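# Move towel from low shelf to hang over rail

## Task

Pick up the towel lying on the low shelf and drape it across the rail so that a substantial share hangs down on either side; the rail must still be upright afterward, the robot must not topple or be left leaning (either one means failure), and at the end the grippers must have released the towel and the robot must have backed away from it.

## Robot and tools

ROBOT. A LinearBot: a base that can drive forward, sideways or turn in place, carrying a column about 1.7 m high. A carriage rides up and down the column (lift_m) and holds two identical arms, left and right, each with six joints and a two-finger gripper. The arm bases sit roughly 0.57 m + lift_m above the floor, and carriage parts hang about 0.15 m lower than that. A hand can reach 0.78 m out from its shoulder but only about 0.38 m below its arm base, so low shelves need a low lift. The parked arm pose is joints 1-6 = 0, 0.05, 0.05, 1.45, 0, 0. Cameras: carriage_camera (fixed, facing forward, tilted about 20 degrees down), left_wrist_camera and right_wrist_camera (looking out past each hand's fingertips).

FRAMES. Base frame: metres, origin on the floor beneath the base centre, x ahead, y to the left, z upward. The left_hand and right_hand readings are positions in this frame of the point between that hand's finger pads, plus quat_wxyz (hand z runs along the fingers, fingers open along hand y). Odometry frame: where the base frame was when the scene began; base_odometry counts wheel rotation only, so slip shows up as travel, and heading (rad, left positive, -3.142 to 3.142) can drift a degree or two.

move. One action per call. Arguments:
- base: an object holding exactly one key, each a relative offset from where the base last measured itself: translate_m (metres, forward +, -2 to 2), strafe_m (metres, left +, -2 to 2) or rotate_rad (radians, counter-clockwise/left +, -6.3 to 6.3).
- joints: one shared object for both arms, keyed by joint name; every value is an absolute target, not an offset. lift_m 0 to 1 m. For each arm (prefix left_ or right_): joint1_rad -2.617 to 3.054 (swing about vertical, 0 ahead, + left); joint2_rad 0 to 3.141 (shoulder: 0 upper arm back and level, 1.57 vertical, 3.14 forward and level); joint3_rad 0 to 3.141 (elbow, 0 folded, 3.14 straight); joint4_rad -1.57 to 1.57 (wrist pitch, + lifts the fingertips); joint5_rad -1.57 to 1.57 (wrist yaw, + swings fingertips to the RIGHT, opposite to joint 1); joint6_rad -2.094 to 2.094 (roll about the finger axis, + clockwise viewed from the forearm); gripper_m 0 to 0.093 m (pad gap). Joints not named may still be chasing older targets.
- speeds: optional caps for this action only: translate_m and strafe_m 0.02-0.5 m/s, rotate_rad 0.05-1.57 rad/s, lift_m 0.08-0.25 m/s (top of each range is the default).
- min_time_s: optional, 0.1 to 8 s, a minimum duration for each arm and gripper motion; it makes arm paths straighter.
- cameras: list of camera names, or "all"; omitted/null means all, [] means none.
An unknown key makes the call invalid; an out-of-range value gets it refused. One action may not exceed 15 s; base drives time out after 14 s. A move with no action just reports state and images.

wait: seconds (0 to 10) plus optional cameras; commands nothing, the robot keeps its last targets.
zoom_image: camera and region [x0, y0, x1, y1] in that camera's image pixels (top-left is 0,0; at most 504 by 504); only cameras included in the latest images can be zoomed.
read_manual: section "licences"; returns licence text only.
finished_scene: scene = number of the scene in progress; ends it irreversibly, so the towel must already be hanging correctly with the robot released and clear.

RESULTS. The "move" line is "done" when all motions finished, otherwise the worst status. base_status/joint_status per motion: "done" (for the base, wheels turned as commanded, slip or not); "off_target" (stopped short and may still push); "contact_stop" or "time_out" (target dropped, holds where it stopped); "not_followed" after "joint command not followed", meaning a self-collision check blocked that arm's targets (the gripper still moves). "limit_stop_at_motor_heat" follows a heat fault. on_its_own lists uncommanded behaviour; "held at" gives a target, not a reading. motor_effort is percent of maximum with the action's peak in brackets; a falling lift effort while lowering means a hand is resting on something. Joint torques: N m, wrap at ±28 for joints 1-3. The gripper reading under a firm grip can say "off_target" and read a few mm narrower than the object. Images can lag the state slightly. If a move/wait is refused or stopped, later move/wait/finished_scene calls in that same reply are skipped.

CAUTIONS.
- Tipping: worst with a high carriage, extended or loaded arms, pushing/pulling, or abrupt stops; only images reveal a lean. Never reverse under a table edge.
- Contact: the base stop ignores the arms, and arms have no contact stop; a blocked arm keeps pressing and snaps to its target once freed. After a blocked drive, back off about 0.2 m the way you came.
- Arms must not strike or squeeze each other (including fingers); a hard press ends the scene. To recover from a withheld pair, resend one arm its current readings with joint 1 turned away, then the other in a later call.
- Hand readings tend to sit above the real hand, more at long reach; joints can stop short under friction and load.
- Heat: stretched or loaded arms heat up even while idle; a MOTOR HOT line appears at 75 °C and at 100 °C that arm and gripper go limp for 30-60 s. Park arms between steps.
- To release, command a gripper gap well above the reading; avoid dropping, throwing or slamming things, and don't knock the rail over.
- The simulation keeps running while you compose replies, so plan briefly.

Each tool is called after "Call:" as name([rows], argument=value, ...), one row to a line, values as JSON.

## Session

Call:
move()

Scene clock: 0.00 s.
Joint torques (N m): no reading
base_odometry: x=+0.000 y=+0.000 heading=+0.000
base_status: not commanded
joint_positions: lift_m=+0.300 left_joint1_rad=+0.010 left_joint2_rad=+0.036 left_joint3_rad=+0.049 left_joint4_rad=+1.496 left_joint5_rad=-0.025 left_joint6_rad=+0.050 left_gripper_m=+0.09396 right_joint1_rad=-0.020 right_joint2_rad=+0.069 right_joint3_rad=+0.062 right_joint4_rad=+1.432 right_joint5_rad=+0.032 right_joint6_rad=+0.011 right_gripper_m=+0.09396
joint_status: not commanded
motor_effort: lift_m=+23 drive_wheels=+1
left_hand: x=+0.2366 y=+0.3073 z=+1.3226 quat_wxyz=(+0.999, -0.012, +0.031, +0.030) (m; base frame)
right_hand: x=+0.2586 y=-0.3092 z=+1.3243 quat_wxyz=(+0.997, +0.017, +0.073, -0.005) (m; base frame)
pictures: carriage_camera, left_wrist_camera, right_wrist_camera
camera_calibration:
left_wrist_camera: T_world_to_cam=[[0.0820471, -0.996628, -0.000441193, 0.286068], [0.764986, 0.0632609, -0.640933, 0.649205], [0.6388, 0.0522491, 0.767597, -1.06155], [0, 0, 0, 1]] pos_world=[0.158015, 0.299499, 1.23107]
right_wrist_camera: T_world_to_cam=[[0.0169666, -0.999624, 0.0215379, -0.332572], [0.726495, -0.00247492, -0.687167, 0.733304], [0.686962, 0.027306, 0.72618, -1.00425], [0, 0, 0, 1]] pos_world=[0.162783, -0.30321, 1.24033]

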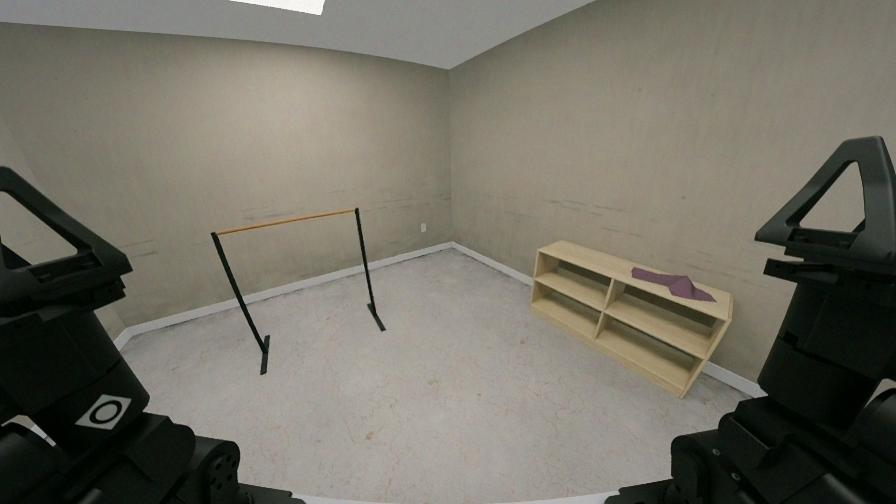

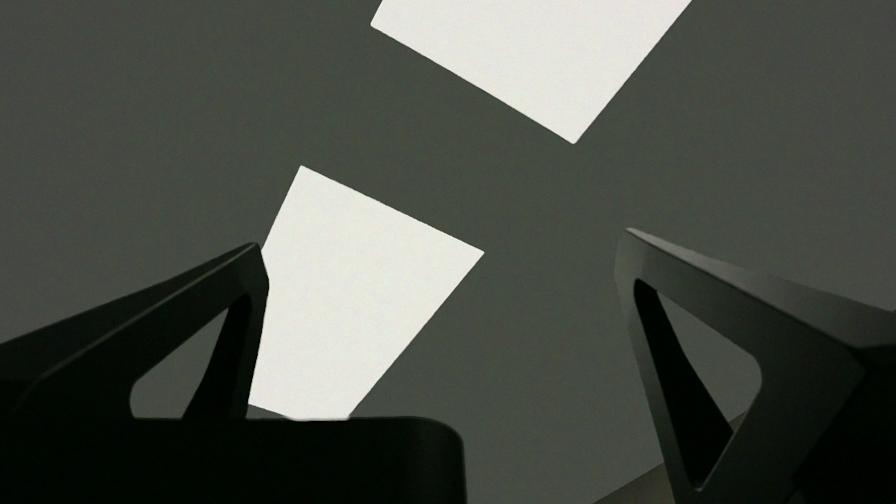

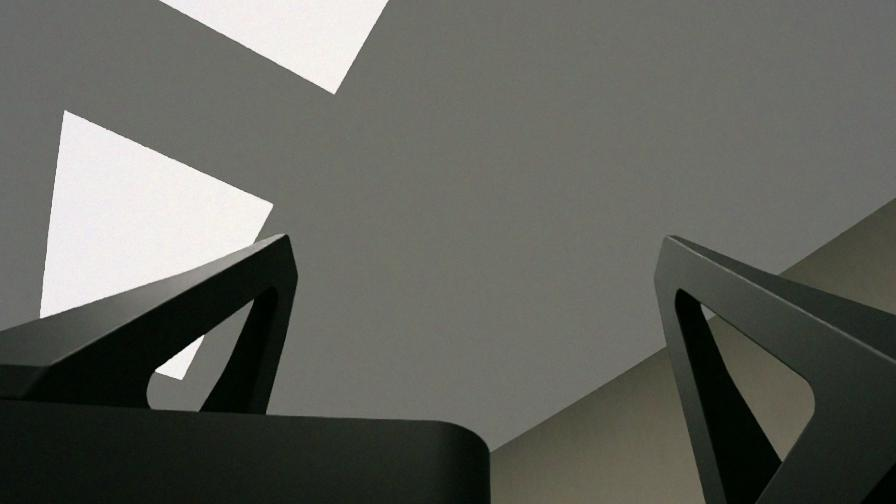

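Call:
zoom_image(camera="carriage_camera", region=[510, 220, 750, 410])

Call:
zoom_image(camera="carriage_camera", region=[190, 190, 410, 390])

Scaled by 2.100 (camera's finer frame: 1280x720).

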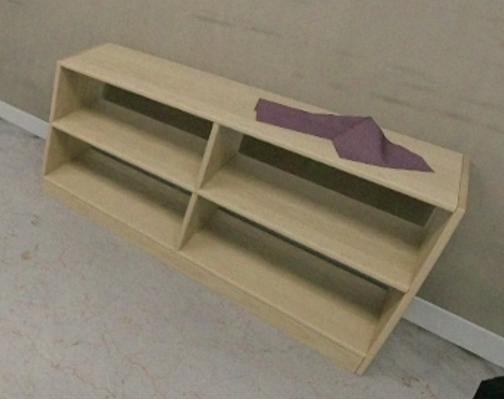

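Scaled by 2.291 (camera's finer frame: 1280x720).

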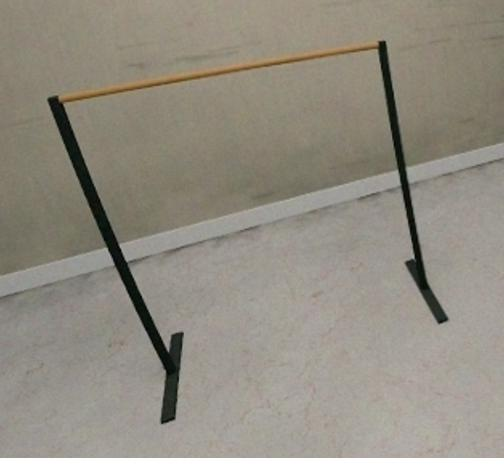

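Call:
move(base={"rotate_rad": -0.988}, cameras=[])

Call:
move(base={"strafe_m": 0.25}, cameras=[])

Call:
move(base={"translate_m": 1.1}, speeds={"translate_m": 0.4}, cameras=["carriage_camera"])

Call:
zoom_image(camera="carriage_camera", region=[340, 310, 560, 450])

Scene clock: 35.33 s.
Joint torques (N m): left_arm=[-0.34 3.9 5.52 -0.32 0.03 -0.08] | right_arm=[-0.27 3.69 6.04 -0.11 0.04 0.08]
move: done
base_odometry: x=+0.000 y=+0.000 heading=-0.987
base_status: done
joint_positions: lift_m=+0.300 left_joint1_rad=+0.010 left_joint2_rad=+0.036 left_joint3_rad=+0.049 left_joint4_rad=+1.496 left_joint5_rad=-0.025 left_joint6_rad=+0.050 left_gripper_m=+0.09396 right_joint1_rad=-0.020 right_joint2_rad=+0.069 right_joint3_rad=+0.062 right_joint4_rad=+1.432 right_joint5_rad=+0.032 right_joint6_rad=+0.011 right_gripper_m=+0.09396
joint_status: not commanded
motor_effort: lift_m=+23(23) drive_wheels=+6(14)
left_hand: x=+0.2366 y=+0.3073 z=+1.3226 quat_wxyz=(+0.999, -0.012, +0.031, +0.030)
right_hand: x=+0.2586 y=-0.3092 z=+1.3243 quat_wxyz=(+0.997, +0.017, +0.073, -0.005)

Scene clock: 37.63 s.
Joint torques (N m): left_arm=[-0.32 3.89 5.44 -0.31 0.04 -0.09] | right_arm=[-0.13 3.78 6.04 -0.08 0.07 0.05]
move: done
base_odometry: x=+0.209 y=+0.137 heading=-0.989
base_status: done
joint_positions: lift_m=+0.300 left_joint1_rad=+0.009 left_joint2_rad=+0.036 left_joint3_rad=+0.049 left_joint4_rad=+1.496 left_joint5_rad=-0.025 left_joint6_rad=+0.050 left_gripper_m=+0.09396 right_joint1_rad=-0.020 right_joint2_rad=+0.069 right_joint3_rad=+0.062 right_joint4_rad=+1.432 right_joint5_rad=+0.032 right_joint6_rad=+0.011 right_gripper_m=+0.09396
joint_status: not commanded
motor_effort: lift_m=+23(23) drive_wheels=-6(16)
left_hand: x=+0.2366 y=+0.3073 z=+1.3226 quat_wxyz=(+0.999, -0.012, +0.031, +0.030)
right_hand: x=+0.2586 y=-0.3092 z=+1.3243 quat_wxyz=(+0.997, +0.017, +0.073, -0.006)

Scene clock: 42.27 s.
Joint torques (N m): left_arm=[-0.25 3.95 5.56 -0.32 0.04 -0.09] | right_arm=[-0.18 3.69 5.93 -0.15 0.04 0.06]
move: done
base_odometry: x=+0.815 y=-0.781 heading=-0.988
base_status: done
joint_positions: lift_m=+0.300 left_joint1_rad=+0.009 left_joint2_rad=+0.036 left_joint3_rad=+0.049 left_joint4_rad=+1.496 left_joint5_rad=-0.025 left_joint6_rad=+0.050 left_gripper_m=+0.09396 right_joint1_rad=-0.020 right_joint2_rad=+0.069 right_joint3_rad=+0.062 right_joint4_rad=+1.433 right_joint5_rad=+0.032 right_joint6_rad=+0.011 right_gripper_m=+0.09396
joint_status: not commanded
motor_effort: lift_m=+23(23) drive_wheels=-3(12)
left_hand: x=+0.2366 y=+0.3073 z=+1.3226 quat_wxyz=(+0.999, -0.012, +0.031, +0.030)
right_hand: x=+0.2584 y=-0.3092 z=+1.3243 quat_wxyz=(+0.997, +0.017, +0.072, -0.006)

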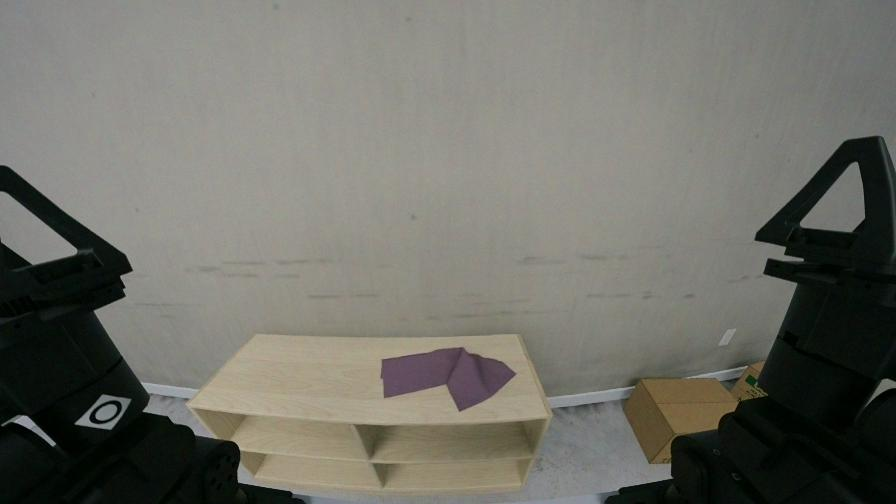

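Scaled by 2.291 (camera's finer frame: 1280x720).

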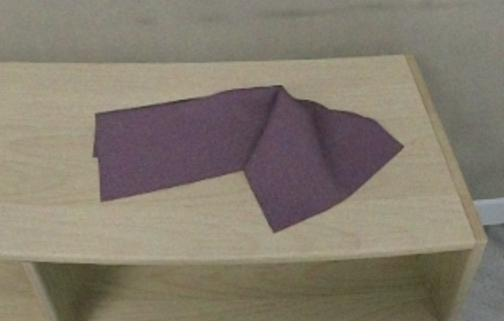

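Call:
move(base={"translate_m": 0.06}, speeds={"translate_m": 0.1}, joints={"right_joint1_rad": 0.451, "right_joint2_rad": 2.833, "right_joint3_rad": 1.832, "right_joint4_rad": -0.570, "right_joint5_rad": 0, "right_joint6_rad": 0, "left_joint1_rad": -0.249, "left_joint2_rad": 2.784, "left_joint3_rad": 1.714, "left_joint4_rad": -0.501, "left_joint5_rad": 0, "left_joint6_rad": 0, "left_gripper_m": 0.065, "right_gripper_m": 0.065}, min_time_s=3.5)

Call:
zoom_image(camera="carriage_camera", region=[340, 300, 560, 460])

Scene clock: 65.87 s.
Joint torques (N m): left_arm=[-0.88 -10.82 5.53 0.32 0.15 -0.18] | right_arm=[0.4 -12.64 6.22 0.23 -0.01 -0.05]
move: done
base_odometry: x=+0.848 y=-0.831 heading=-0.987
base_status: done
joint_positions: lift_m=+0.300 left_joint1_rad=-0.243 left_joint2_rad=+2.762 left_joint3_rad=+1.698 left_joint4_rad=-0.479 left_joint5_rad=-0.012 left_joint6_rad=+0.009 left_gripper_m=+0.06510 right_joint1_rad=+0.445 right_joint2_rad=+2.806 right_joint3_rad=+1.816 right_joint4_rad=-0.552 right_joint5_rad=+0.009 right_joint6_rad=+0.011 right_gripper_m=+0.06514
joint_status: all done
motor_effort: lift_m=+23(23) drive_wheels=-3(12)
left_hand: x=+0.6521 y=+0.1980 z=+0.6718 quat_wxyz=(+0.015, +0.126, +0.992, +0.004)
right_hand: x=+0.6376 y=-0.1057 z=+0.6738 quat_wxyz=(+0.015, -0.215, +0.976, -0.001)
pictures: carriage_camera, left_wrist_camera, right_wrist_camera
left_wrist_camera: T_world_to_cam=[[-0.272135, -0.96223, 0.00750333, 0.361583], [-0.791326, 0.228223, 0.567201, 0.0916896], [-0.547491, 0.148418, -0.823545, 1.00166], [0, 0, 0, 1]] pos_world=[0.719356, 0.178336, 0.770194]
right_wrist_camera: T_world_to_cam=[[0.401399, -0.914489, -0.0508741, -0.308922], [-0.752996, -0.361116, 0.550084, 0.0833202], [-0.521418, -0.182495, -0.833558, 1.0015], [0, 0, 0, 1]] pos_world=[0.70894, -0.0696491, 0.773258]

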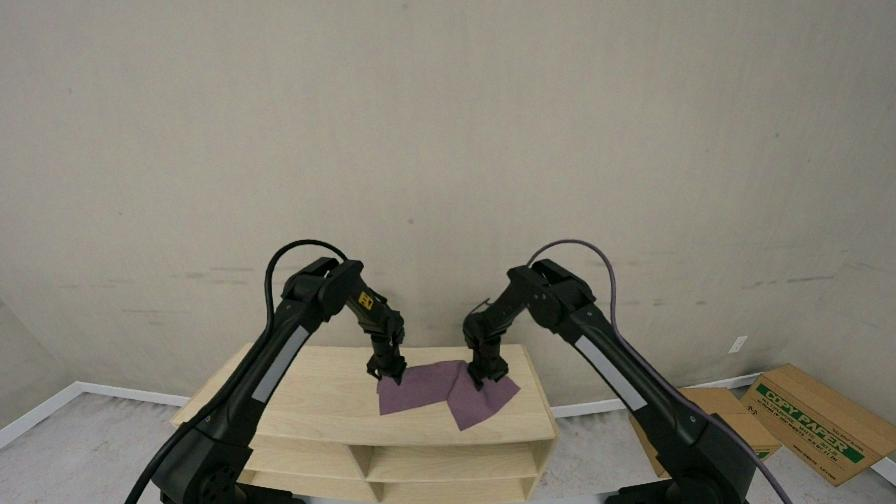

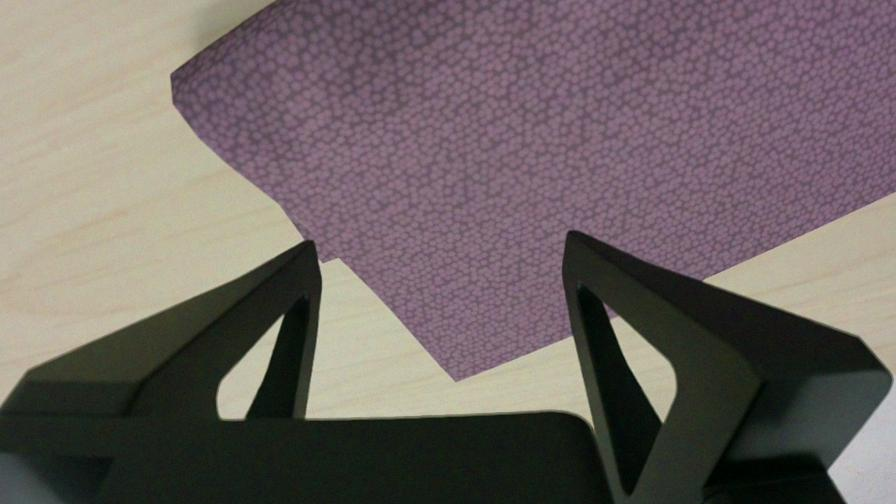

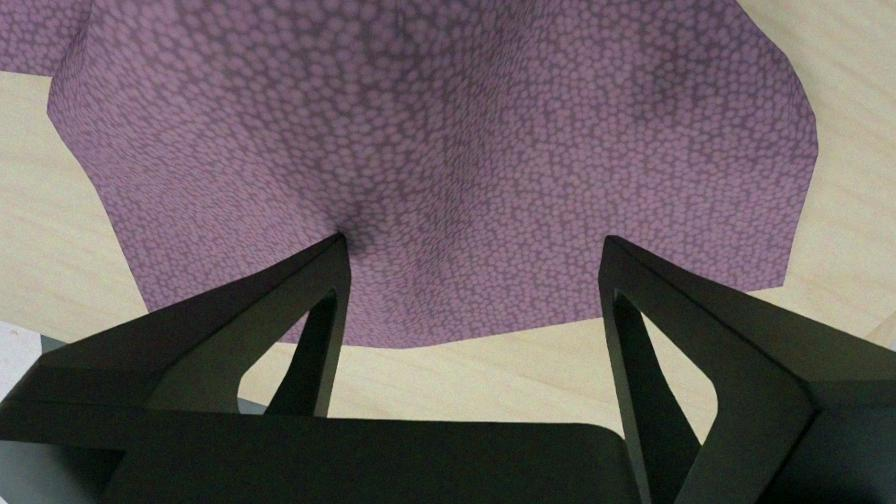

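Scaled by 2.291 (camera's finer frame: 1280x720).

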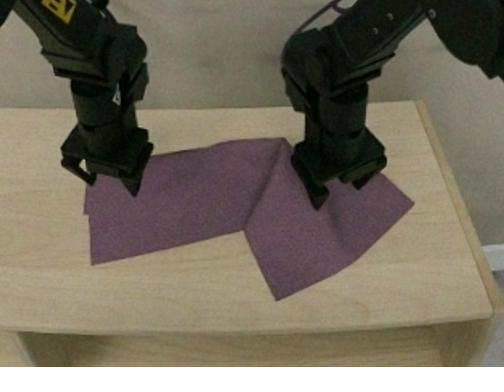

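Call:
move(joints={"lift_m": 0.253}, speeds={"lift_m": 0.08}, cameras=["left_wrist_camera", "right_wrist_camera"])

Scene clock: 72.53 s.
Joint torques (N m): left_arm=[-0.84 -10.02 3.93 0.83 0.14 -0.19] | right_arm=[0.36 -12.38 4.6 0.48 -0.03 -0.05]
move: done
base_odometry: x=+0.848 y=-0.831 heading=-0.987
base_status: not commanded
joint_positions: lift_m=+0.254 left_joint1_rad=-0.243 left_joint2_rad=+2.752 left_joint3_rad=+1.721 left_joint4_rad=-0.529 left_joint5_rad=-0.011 left_joint6_rad=+0.009 left_gripper_m=+0.06510 right_joint1_rad=+0.445 right_joint2_rad=+2.804 right_joint3_rad=+1.837 right_joint4_rad=-0.584 right_joint5_rad=+0.005 right_joint6_rad=+0.011 right_gripper_m=+0.06514
joint_status: all done
motor_effort: lift_m=+15(18) drive_wheels=+4(4)
left_hand: x=+0.6523 y=+0.1978 z=+0.6336 quat_wxyz=(+0.006, +0.126, +0.992, +0.005)
right_hand: x=+0.6385 y=-0.1045 z=+0.6326 quat_wxyz=(+0.010, -0.215, +0.976, +0.000)
left_wrist_camera: T_world_to_cam=[[-0.271623, -0.962359, 0.00925865, 0.360338], [-0.780784, 0.225978, 0.582503, 0.0974818], [-0.562669, 0.150992, -0.812776, 0.972945], [0, 0, 0, 1]] pos_world=[0.721435, 0.177838, 0.730666]
right_wrist_camera: T_world_to_cam=[[0.400942, -0.914464, -0.0547845, -0.307534], [-0.747167, -0.361023, 0.558035, 0.0983086], [-0.530081, -0.182807, -0.828007, 0.969816], [0, 0, 0, 1]] pos_world=[0.710838, -0.0684486, 0.731306]

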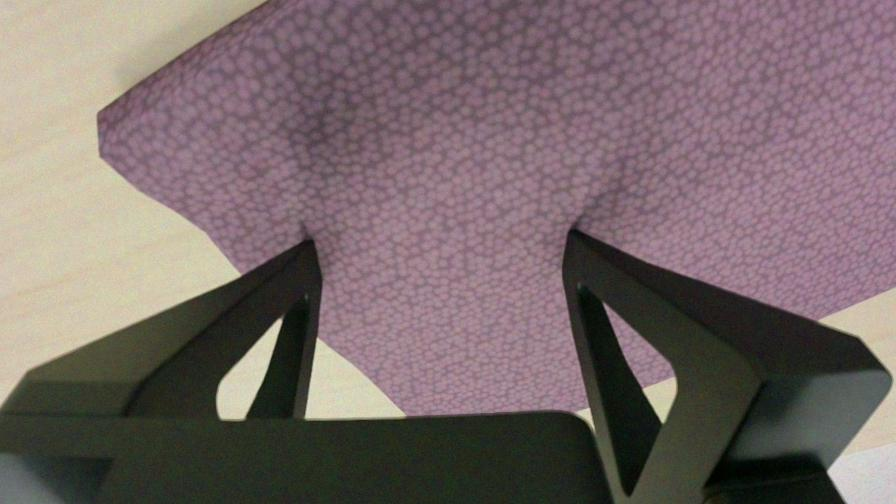

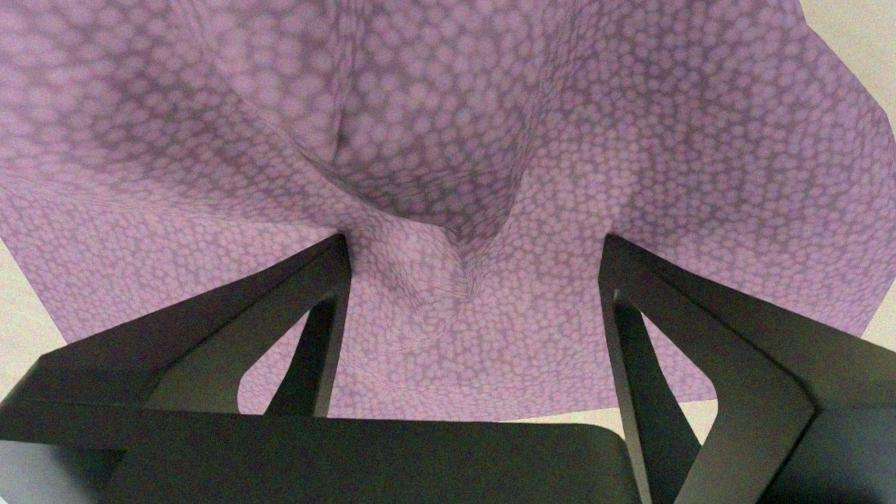

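Call:
move(joints={"left_gripper_m": 0.0, "right_gripper_m": 0.0}, min_time_s=2, cameras=["left_wrist_camera", "right_wrist_camera"])

Scene clock: 76.67 s.
Joint torques (N m): left_arm=[-0.66 -9.96 3.69 0.8 0.11 -0.15] | right_arm=[0.29 -12.41 4.46 0.49 0.05 -0.06]
move: off_target
base_odometry: x=+0.848 y=-0.831 heading=-0.987
base_status: not commanded
joint_positions: lift_m=+0.254 left_joint1_rad=-0.245 left_joint2_rad=+2.752 left_joint3_rad=+1.724 left_joint4_rad=-0.528 left_joint5_rad=-0.008 left_joint6_rad=+0.005 left_gripper_m=+0.00527 right_joint1_rad=+0.446 right_joint2_rad=+2.804 right_joint3_rad=+1.837 right_joint4_rad=-0.584 right_joint5_rad=+0.003 right_joint6_rad=+0.011 right_gripper_m=+0.00501
joint_status: left_gripper_m off_target (ended at +0.00529, target +0.00000); right_gripper_m off_target (ended at +0.00503, target +0.00000)
motor_effort: lift_m=+15(16) drive_wheels=+4(4)
left_hand: x=+0.6537 y=+0.1960 z=+0.6341 quat_wxyz=(+0.008, +0.125, +0.992, +0.003)
right_hand: x=+0.6385 y=-0.1037 z=+0.6327 quat_wxyz=(+0.010, -0.216, +0.976, +0.001)
left_wrist_camera: T_world_to_cam=[[-0.269451, -0.962936, 0.0122649, 0.355767], [-0.783722, 0.226669, 0.578275, 0.103062], [-0.559621, 0.146205, -0.81575, 0.975314], [0, 0, 0, 1]] pos_world=[0.72244, 0.176624, 0.731651]
right_wrist_camera: T_world_to_cam=[[0.401686, -0.914022, -0.0566836, -0.305987], [-0.747048, -0.362849, 0.55701, 0.0989838], [-0.529687, -0.181398, -0.828569, 0.970343], [0, 0, 0, 1]] pos_world=[0.710834, -0.0677444, 0.731517]

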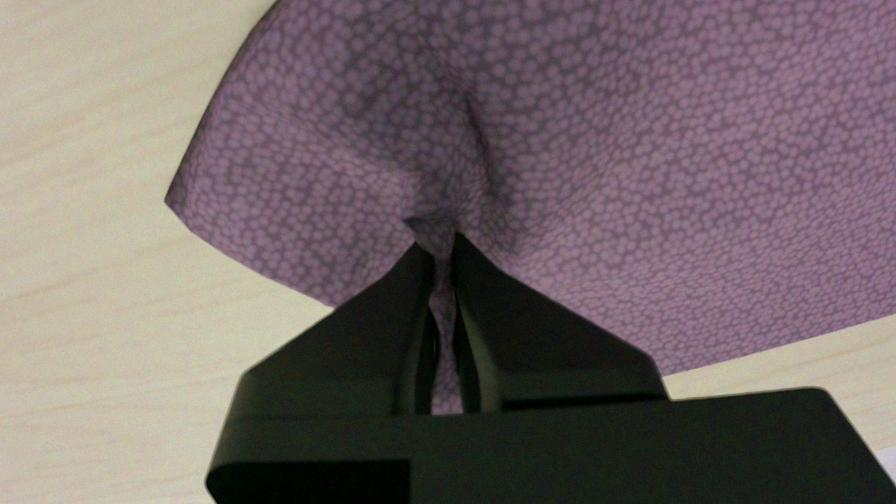

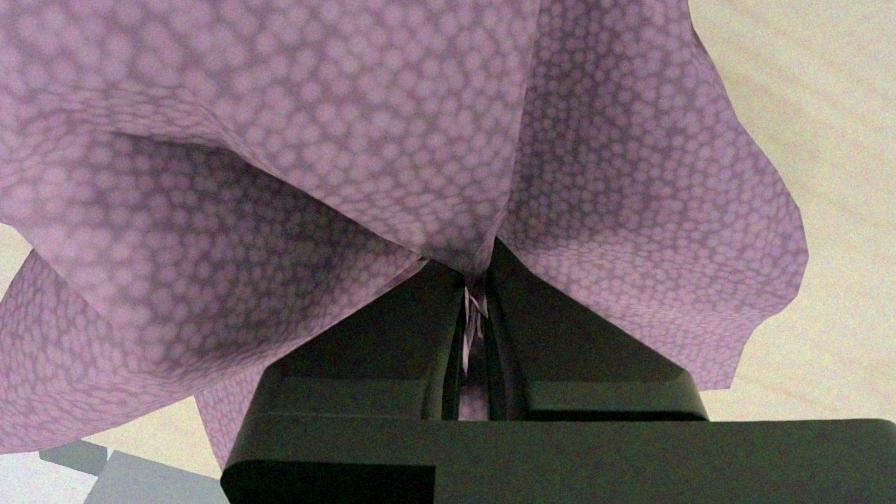

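Call:
move(joints={"lift_m": 0.65}, speeds={"lift_m": 0.15})

Call:
zoom_image(camera="carriage_camera", region=[330, 330, 550, 490])

Scene clock: 82.97 s.
Joint torques (N m): left_arm=[-0.76 -10.92 3.93 0.67 0.11 -0.11] | right_arm=[0.24 -13.37 4.49 0.42 0.03 -0.04]
move: done
base_odometry: x=+0.848 y=-0.831 heading=-0.987
base_status: not commanded
joint_positions: lift_m=+0.650 left_joint1_rad=-0.245 left_joint2_rad=+2.763 left_joint3_rad=+1.719 left_joint4_rad=-0.514 left_joint5_rad=-0.008 left_joint6_rad=+0.004 left_gripper_m=+0.00501 right_joint1_rad=+0.446 right_joint2_rad=+2.814 right_joint3_rad=+1.836 right_joint4_rad=-0.577 right_joint5_rad=+0.003 right_joint6_rad=+0.011 right_gripper_m=+0.00490
joint_status: all done
motor_effort: lift_m=+24(29) drive_wheels=+4(5)
left_hand: x=+0.6516 y=+0.1964 z=+1.0247 quat_wxyz=(+0.007, +0.124, +0.992, +0.003)
right_hand: x=+0.6364 y=-0.1047 z=+1.0239 quat_wxyz=(+0.008, -0.216, +0.976, +0.000)
pictures: carriage_camera, left_wrist_camera, right_wrist_camera
carriage_camera: T_world_to_cam=[[-0.00554303, -0.999684, -0.0245377, 0.0443866], [-0.377596, 0.0248139, -0.925638, 1.59242], [0.925954, 0.00413448, -0.377614, 0.484275], [0, 0, 0, 1]] pos_world=[0.15312, 0.00285626, 1.65796]
left_wrist_camera: T_world_to_cam=[[-0.269108, -0.963026, 0.0127093, 0.35012], [-0.782639, 0.226353, 0.579862, -0.126788], [-0.561299, 0.146099, -0.814616, 1.29262], [0, 0, 0, 1]] pos_world=[0.720538, 0.177023, 1.12206]
right_wrist_camera: T_world_to_cam=[[0.401445, -0.914139, -0.0564992, -0.283929], [-0.744535, -0.361645, 0.561143, -0.126577], [-0.533395, -0.183202, -0.825789, 1.29246], [0, 0, 0, 1]] pos_world=[0.709134, -0.0685447, 1.12229]

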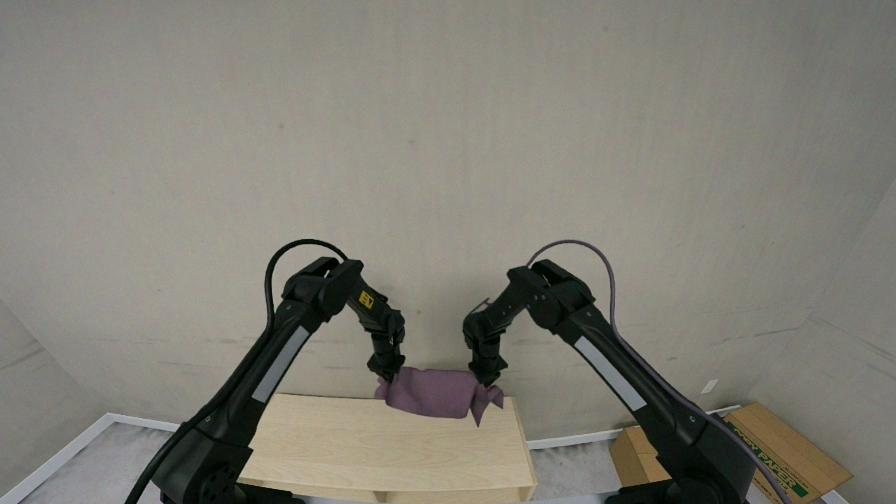

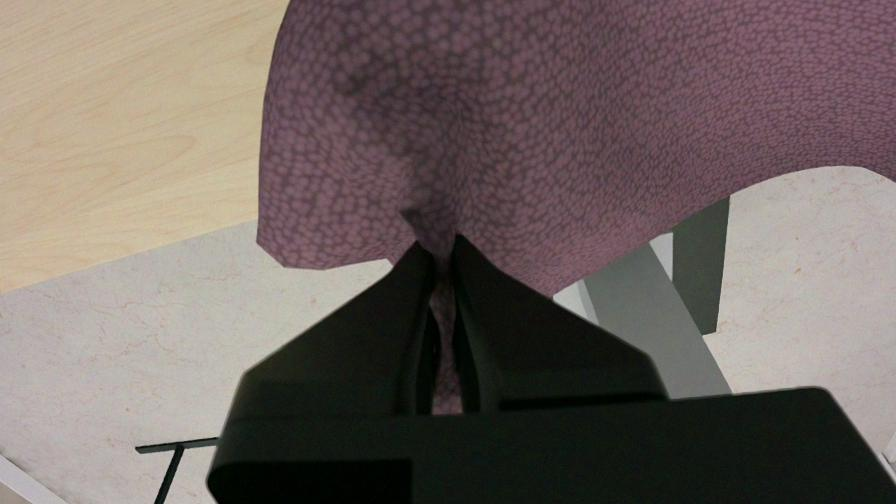

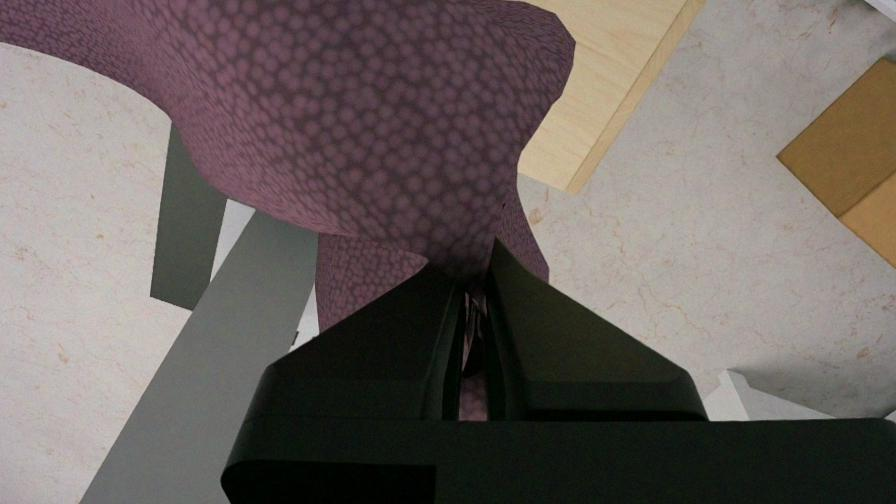

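Scaled by 2.291 (camera's finer frame: 1280x720).

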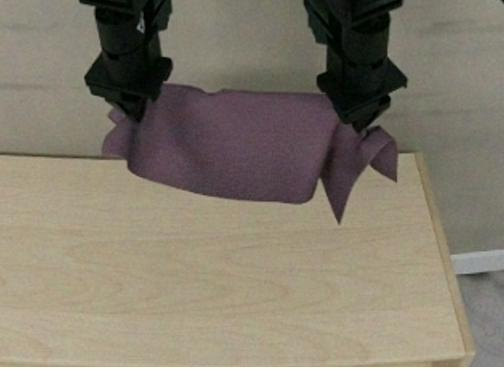

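Call:
move(base={"strafe_m": 1.66}, joints={"lift_m": 0.75}, speeds={"strafe_m": 0.35, "lift_m": 0.15}, cameras=["carriage_camera"])

Call:
move(base={"rotate_rad": 3.124}, speeds={"rotate_rad": 0.9}, joints={"left_joint1_rad": -0.409, "left_joint2_rad": 2.776, "left_joint3_rad": 1.696, "left_joint4_rad": -0.491, "left_joint5_rad": 0, "left_joint6_rad": -0.4, "right_joint1_rad": 0.409, "right_joint2_rad": 2.776, "right_joint3_rad": 1.696, "right_joint4_rad": -0.491, "right_joint5_rad": 0, "right_joint6_rad": 0.4}, min_time_s=2.5, cameras=["carriage_camera"])

Call:
zoom_image(camera="carriage_camera", region=[340, 230, 560, 450])

Scene clock: 98.47 s.
Joint torques (N m): left_arm=[-0.47 -11.64 4.07 0.57 0.11 -0.14] | right_arm=[-0.01 -13.72 4.48 0.39 0.05 -0.06]
move: done
base_odometry: x=+2.234 y=+0.083 heading=-0.988
base_status: done
joint_positions: lift_m=+0.750 left_joint1_rad=-0.247 left_joint2_rad=+2.772 left_joint3_rad=+1.716 left_joint4_rad=-0.508 left_joint5_rad=-0.007 left_joint6_rad=+0.004 left_gripper_m=+0.00501 right_joint1_rad=+0.450 right_joint2_rad=+2.819 right_joint3_rad=+1.834 right_joint4_rad=-0.575 right_joint5_rad=+0.003 right_joint6_rad=+0.011 right_gripper_m=+0.00490
joint_status: all done
motor_effort: lift_m=+25(30) drive_wheels=-1(13)
left_hand: x=+0.6485 y=+0.1963 z=+1.1203 quat_wxyz=(+0.004, +0.125, +0.992, +0.003)
right_hand: x=+0.6337 y=-0.1038 z=+1.1211 quat_wxyz=(+0.005, -0.218, +0.976, +0.000)
carriage_camera: T_world_to_cam=[[-0.00554303, -0.999684, -0.0245377, 0.0468404], [-0.377596, 0.0248139, -0.925638, 1.68498], [0.925954, 0.00413448, -0.377614, 0.522036], [0, 0, 0, 1]] pos_world=[0.15312, 0.00285626, 1.75796]

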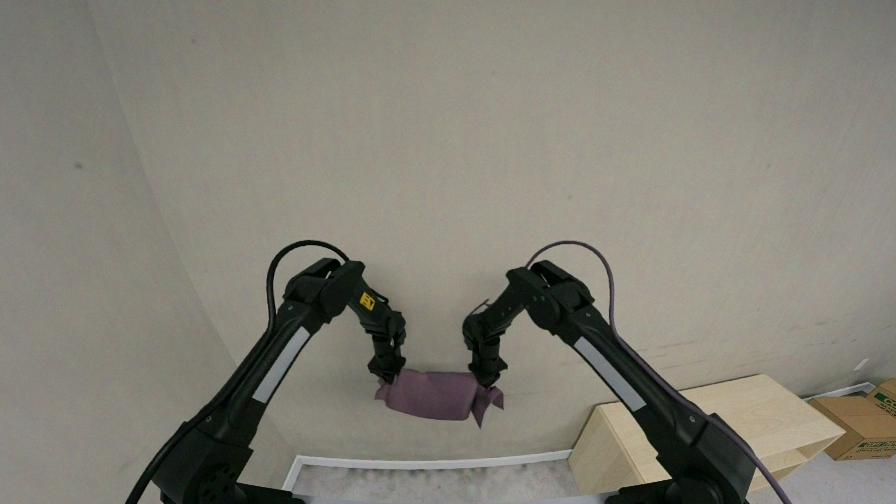

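Scene clock: 103.37 s.
Joint torques (N m): left_arm=[-0.75 -12.38 3.79 0.57 0.06 -0.16] | right_arm=[-0.4 -17.89 3.33 0.24 0.07 0.24]
move: done
base_odometry: x=+2.234 y=+0.083 heading=+2.136
base_status: done
joint_positions: lift_m=+0.750 left_joint1_rad=-0.404 left_joint2_rad=+2.772 left_joint3_rad=+1.701 left_joint4_rad=-0.501 left_joint5_rad=-0.007 left_joint6_rad=-0.391 left_gripper_m=+0.00495 right_joint1_rad=+0.412 right_joint2_rad=+2.816 right_joint3_rad=+1.707 right_joint4_rad=-0.493 right_joint5_rad=+0.003 right_joint6_rad=+0.384 right_gripper_m=+0.00489
joint_status: all done
motor_effort: lift_m=+24(25) drive_wheels=+8(14)
left_hand: x=+0.6225 y=+0.1324 z=+1.1178 quat_wxyz=(+0.001, +0.007, +1.000, +0.003)
right_hand: x=+0.6106 y=-0.1330 z=+1.1005 quat_wxyz=(-0.014, -0.014, +1.000, -0.007)
carriage_camera: T_world_to_cam=[[-0.00554303, -0.999684, -0.0245377, 0.0468404], [-0.377596, 0.0248139, -0.925638, 1.68498], [0.925954, 0.00413448, -0.377614, 0.522036], [0, 0, 0, 1]] pos_world=[0.15312, 0.00285626, 1.75796]

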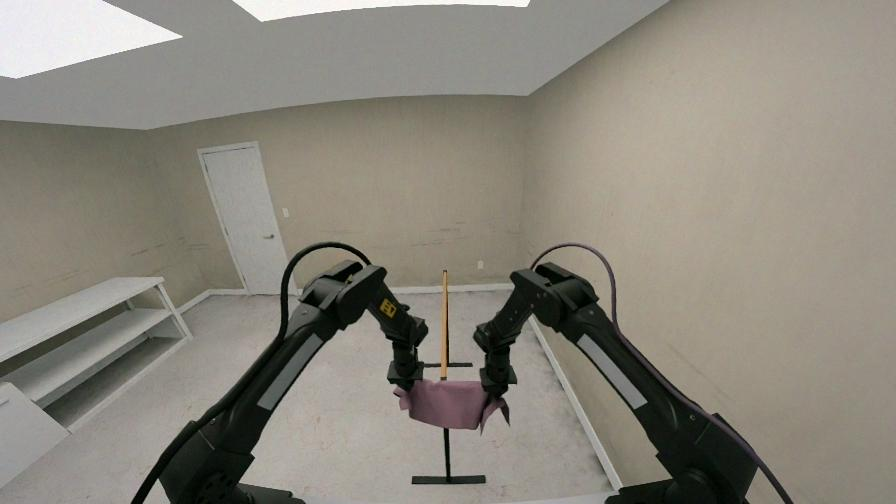

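Scaled by 2.291 (camera's finer frame: 1280x720).

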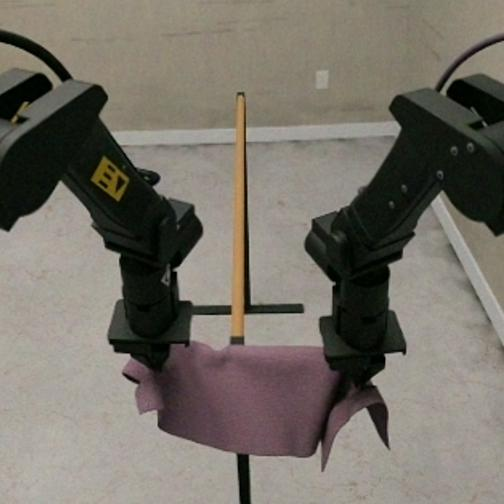

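Call:
zoom_image(camera="carriage_camera", region=[390, 340, 510, 500])

Scaled by 3.150 (camera's finer frame: 1280x720).

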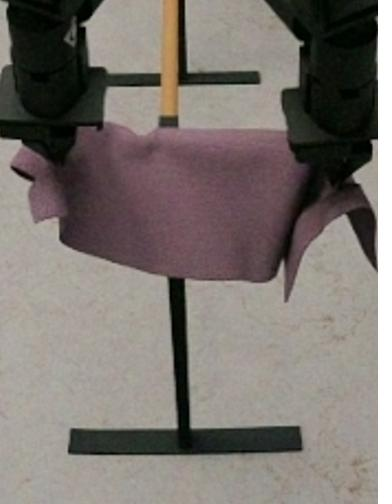

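Call:
move(base={"strafe_m": 0.045}, joints={"lift_m": 0.88}, speeds={"lift_m": 0.12}, cameras=["carriage_camera"])

Call:
zoom_image(camera="carriage_camera", region=[350, 260, 560, 504])

Scene clock: 130.17 s.
Joint torques (N m): left_arm=[-0.55 -12.45 3.93 0.5 0.06 -0.18] | right_arm=[-0.68 -16.73 4.19 0.27 0.08 0.23]
move: done
base_odometry: x=+2.196 y=+0.058 heading=+2.137
base_status: done
joint_positions: lift_m=+0.880 left_joint1_rad=-0.406 left_joint2_rad=+2.772 left_joint3_rad=+1.697 left_joint4_rad=-0.497 left_joint5_rad=-0.007 left_joint6_rad=-0.391 left_gripper_m=+0.00495 right_joint1_rad=+0.412 right_joint2_rad=+2.805 right_joint3_rad=+1.698 right_joint4_rad=-0.493 right_joint5_rad=+0.002 right_joint6_rad=+0.385 right_gripper_m=+0.00489
joint_status: all done
motor_effort: lift_m=+25(30) drive_wheels=-6(17)
left_hand: x=+0.6213 y=+0.1321 z=+1.2471 quat_wxyz=(+0.001, +0.007, +1.000, +0.003)
right_hand: x=+0.6107 y=-0.1329 z=+1.2334 quat_wxyz=(-0.013, -0.014, +1.000, -0.007)
carriage_camera: T_world_to_cam=[[-0.00554303, -0.999684, -0.0245377, 0.0500279], [-0.377596, 0.0248139, -0.925638, 1.80522], [0.925954, 0.00413448, -0.377614, 0.571088], [0, 0, 0, 1]] pos_world=[0.15312, 0.00285626, 1.88786]

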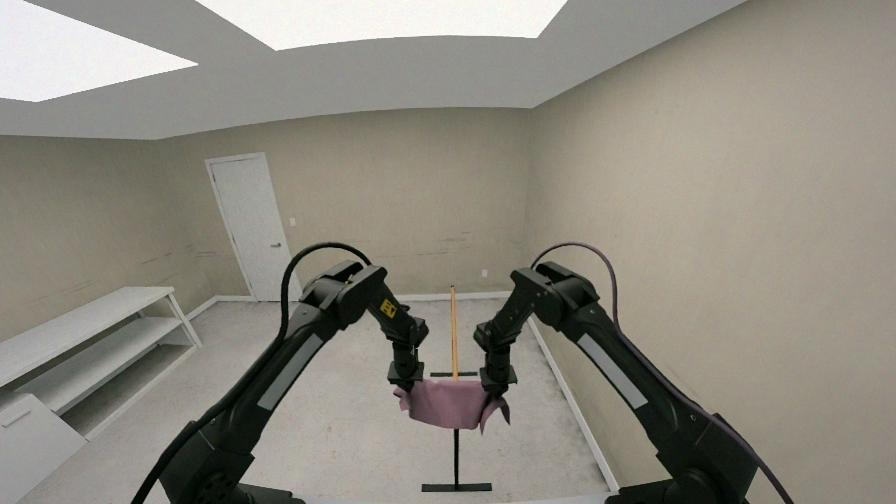

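Scaled by 2.066 (camera's finer frame: 1280x720).

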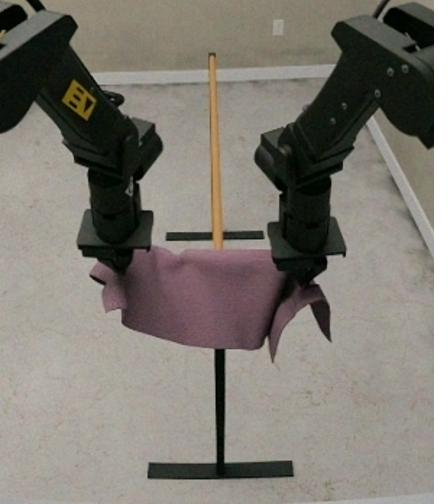

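Call:
move(base={"translate_m": 0.335}, speeds={"translate_m": 0.15}, cameras=["carriage_camera"])

Call:
zoom_image(camera="carriage_camera", region=[350, 280, 550, 500])

Scene clock: 138.13 s.
Joint torques (N m): left_arm=[-0.65 -12.29 4.12 0.52 0.08 -0.17] | right_arm=[-0.44 -17.03 4.01 0.26 0.08 0.23]
move: done
base_odometry: x=+2.016 y=+0.341 heading=+2.138
base_status: done
joint_positions: lift_m=+0.880 left_joint1_rad=-0.407 left_joint2_rad=+2.772 left_joint3_rad=+1.697 left_joint4_rad=-0.497 left_joint5_rad=-0.007 left_joint6_rad=-0.391 left_gripper_m=+0.00495 right_joint1_rad=+0.411 right_joint2_rad=+2.805 right_joint3_rad=+1.698 right_joint4_rad=-0.493 right_joint5_rad=+0.002 right_joint6_rad=+0.385 right_gripper_m=+0.00489
joint_status: not commanded
motor_effort: lift_m=+25(25) drive_wheels=-5(10)
left_hand: x=+0.6212 y=+0.1318 z=+1.2471 quat_wxyz=(+0.001, +0.008, +1.000, +0.003)
right_hand: x=+0.6109 y=-0.1332 z=+1.2334 quat_wxyz=(-0.013, -0.013, +1.000, -0.007)
carriage_camera: T_world_to_cam=[[-0.00554303, -0.999684, -0.0245377, 0.0500279], [-0.377596, 0.0248139, -0.925638, 1.80522], [0.925954, 0.00413448, -0.377614, 0.571088], [0, 0, 0, 1]] pos_world=[0.15312, 0.00285626, 1.88786]

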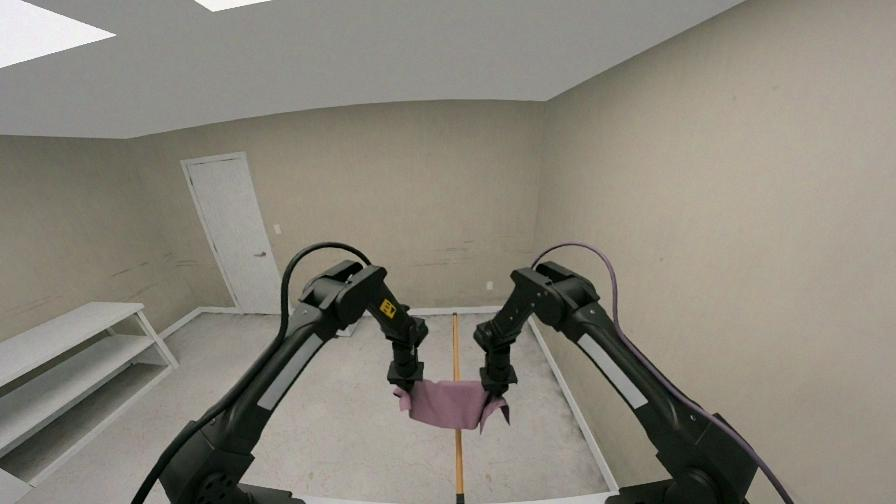

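Scaled by 2.291 (camera's finer frame: 1280x720).

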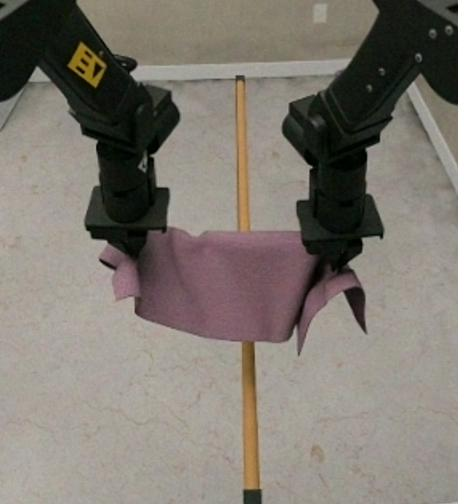

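Call:
move(joints={"lift_m": 0.66, "left_joint1_rad": -0.46, "left_joint2_rad": 2.806, "left_joint3_rad": 1.768, "left_joint4_rad": -0.533, "left_joint5_rad": 0, "left_joint6_rad": -0.46, "right_joint1_rad": 0.46, "right_joint2_rad": 2.800, "right_joint3_rad": 1.768, "right_joint4_rad": -0.533, "right_joint5_rad": 0, "right_joint6_rad": 0.46}, speeds={"lift_m": 0.12}, min_time_s=2, cameras=["carriage_camera"])

Call:
zoom_image(camera="carriage_camera", region=[350, 280, 550, 500])

Scene clock: 151.57 s.
Joint torques (N m): left_arm=[-0.85 -11.66 5.6 0.31 0.06 -0.15] | right_arm=[0.58 -14.58 5.89 0.18 0.08 0.25]
move: done
base_odometry: x=+2.016 y=+0.341 heading=+2.138
base_status: not commanded
joint_positions: lift_m=+0.660 left_joint1_rad=-0.454 left_joint2_rad=+2.791 left_joint3_rad=+1.752 left_joint4_rad=-0.516 left_joint5_rad=-0.007 left_joint6_rad=-0.451 left_gripper_m=+0.00494 right_joint1_rad=+0.453 right_joint2_rad=+2.800 right_joint3_rad=+1.754 right_joint4_rad=-0.520 right_joint5_rad=+0.002 right_joint6_rad=+0.444 right_gripper_m=+0.00488
joint_status: all done
motor_effort: lift_m=+20(20) drive_wheels=-5(5)
left_hand: x=+0.6238 y=+0.1076 z=+1.0290 quat_wxyz=(+0.008, +0.001, +1.000, +0.000)
right_hand: x=+0.6207 y=-0.1089 z=+1.0255 quat_wxyz=(+0.002, -0.004, +1.000, +0.000)
carriage_camera: T_world_to_cam=[[-0.00554303, -0.999684, -0.0245377, 0.0446443], [-0.377596, 0.0248139, -0.925638, 1.60214], [0.925954, 0.00413448, -0.377614, 0.48824], [0, 0, 0, 1]] pos_world=[0.15312, 0.00285626, 1.66846]

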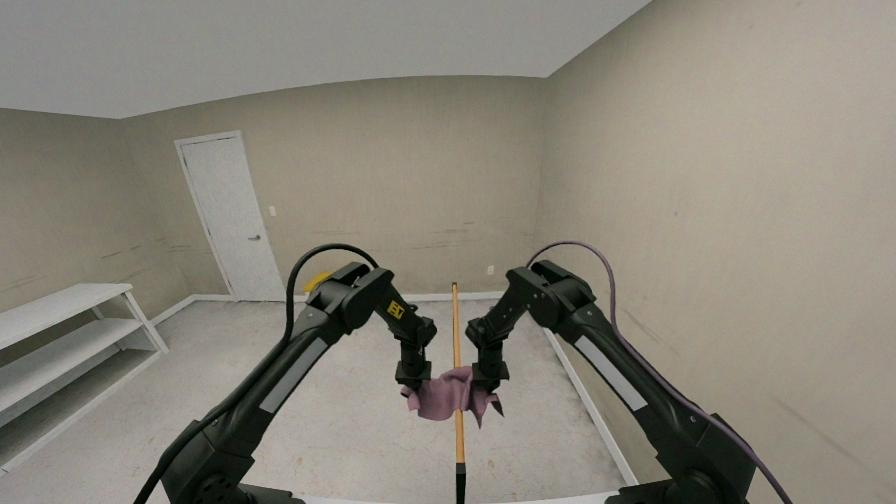

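Scaled by 2.291 (camera's finer frame: 1280x720).

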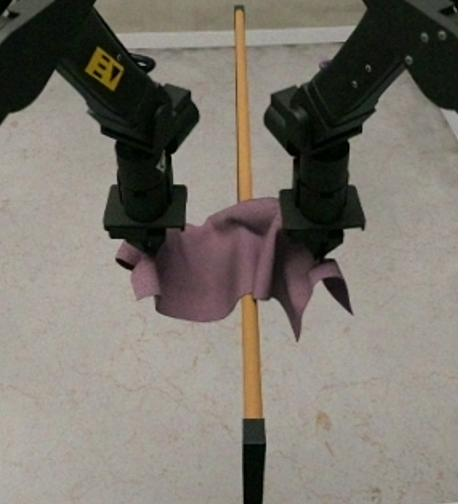

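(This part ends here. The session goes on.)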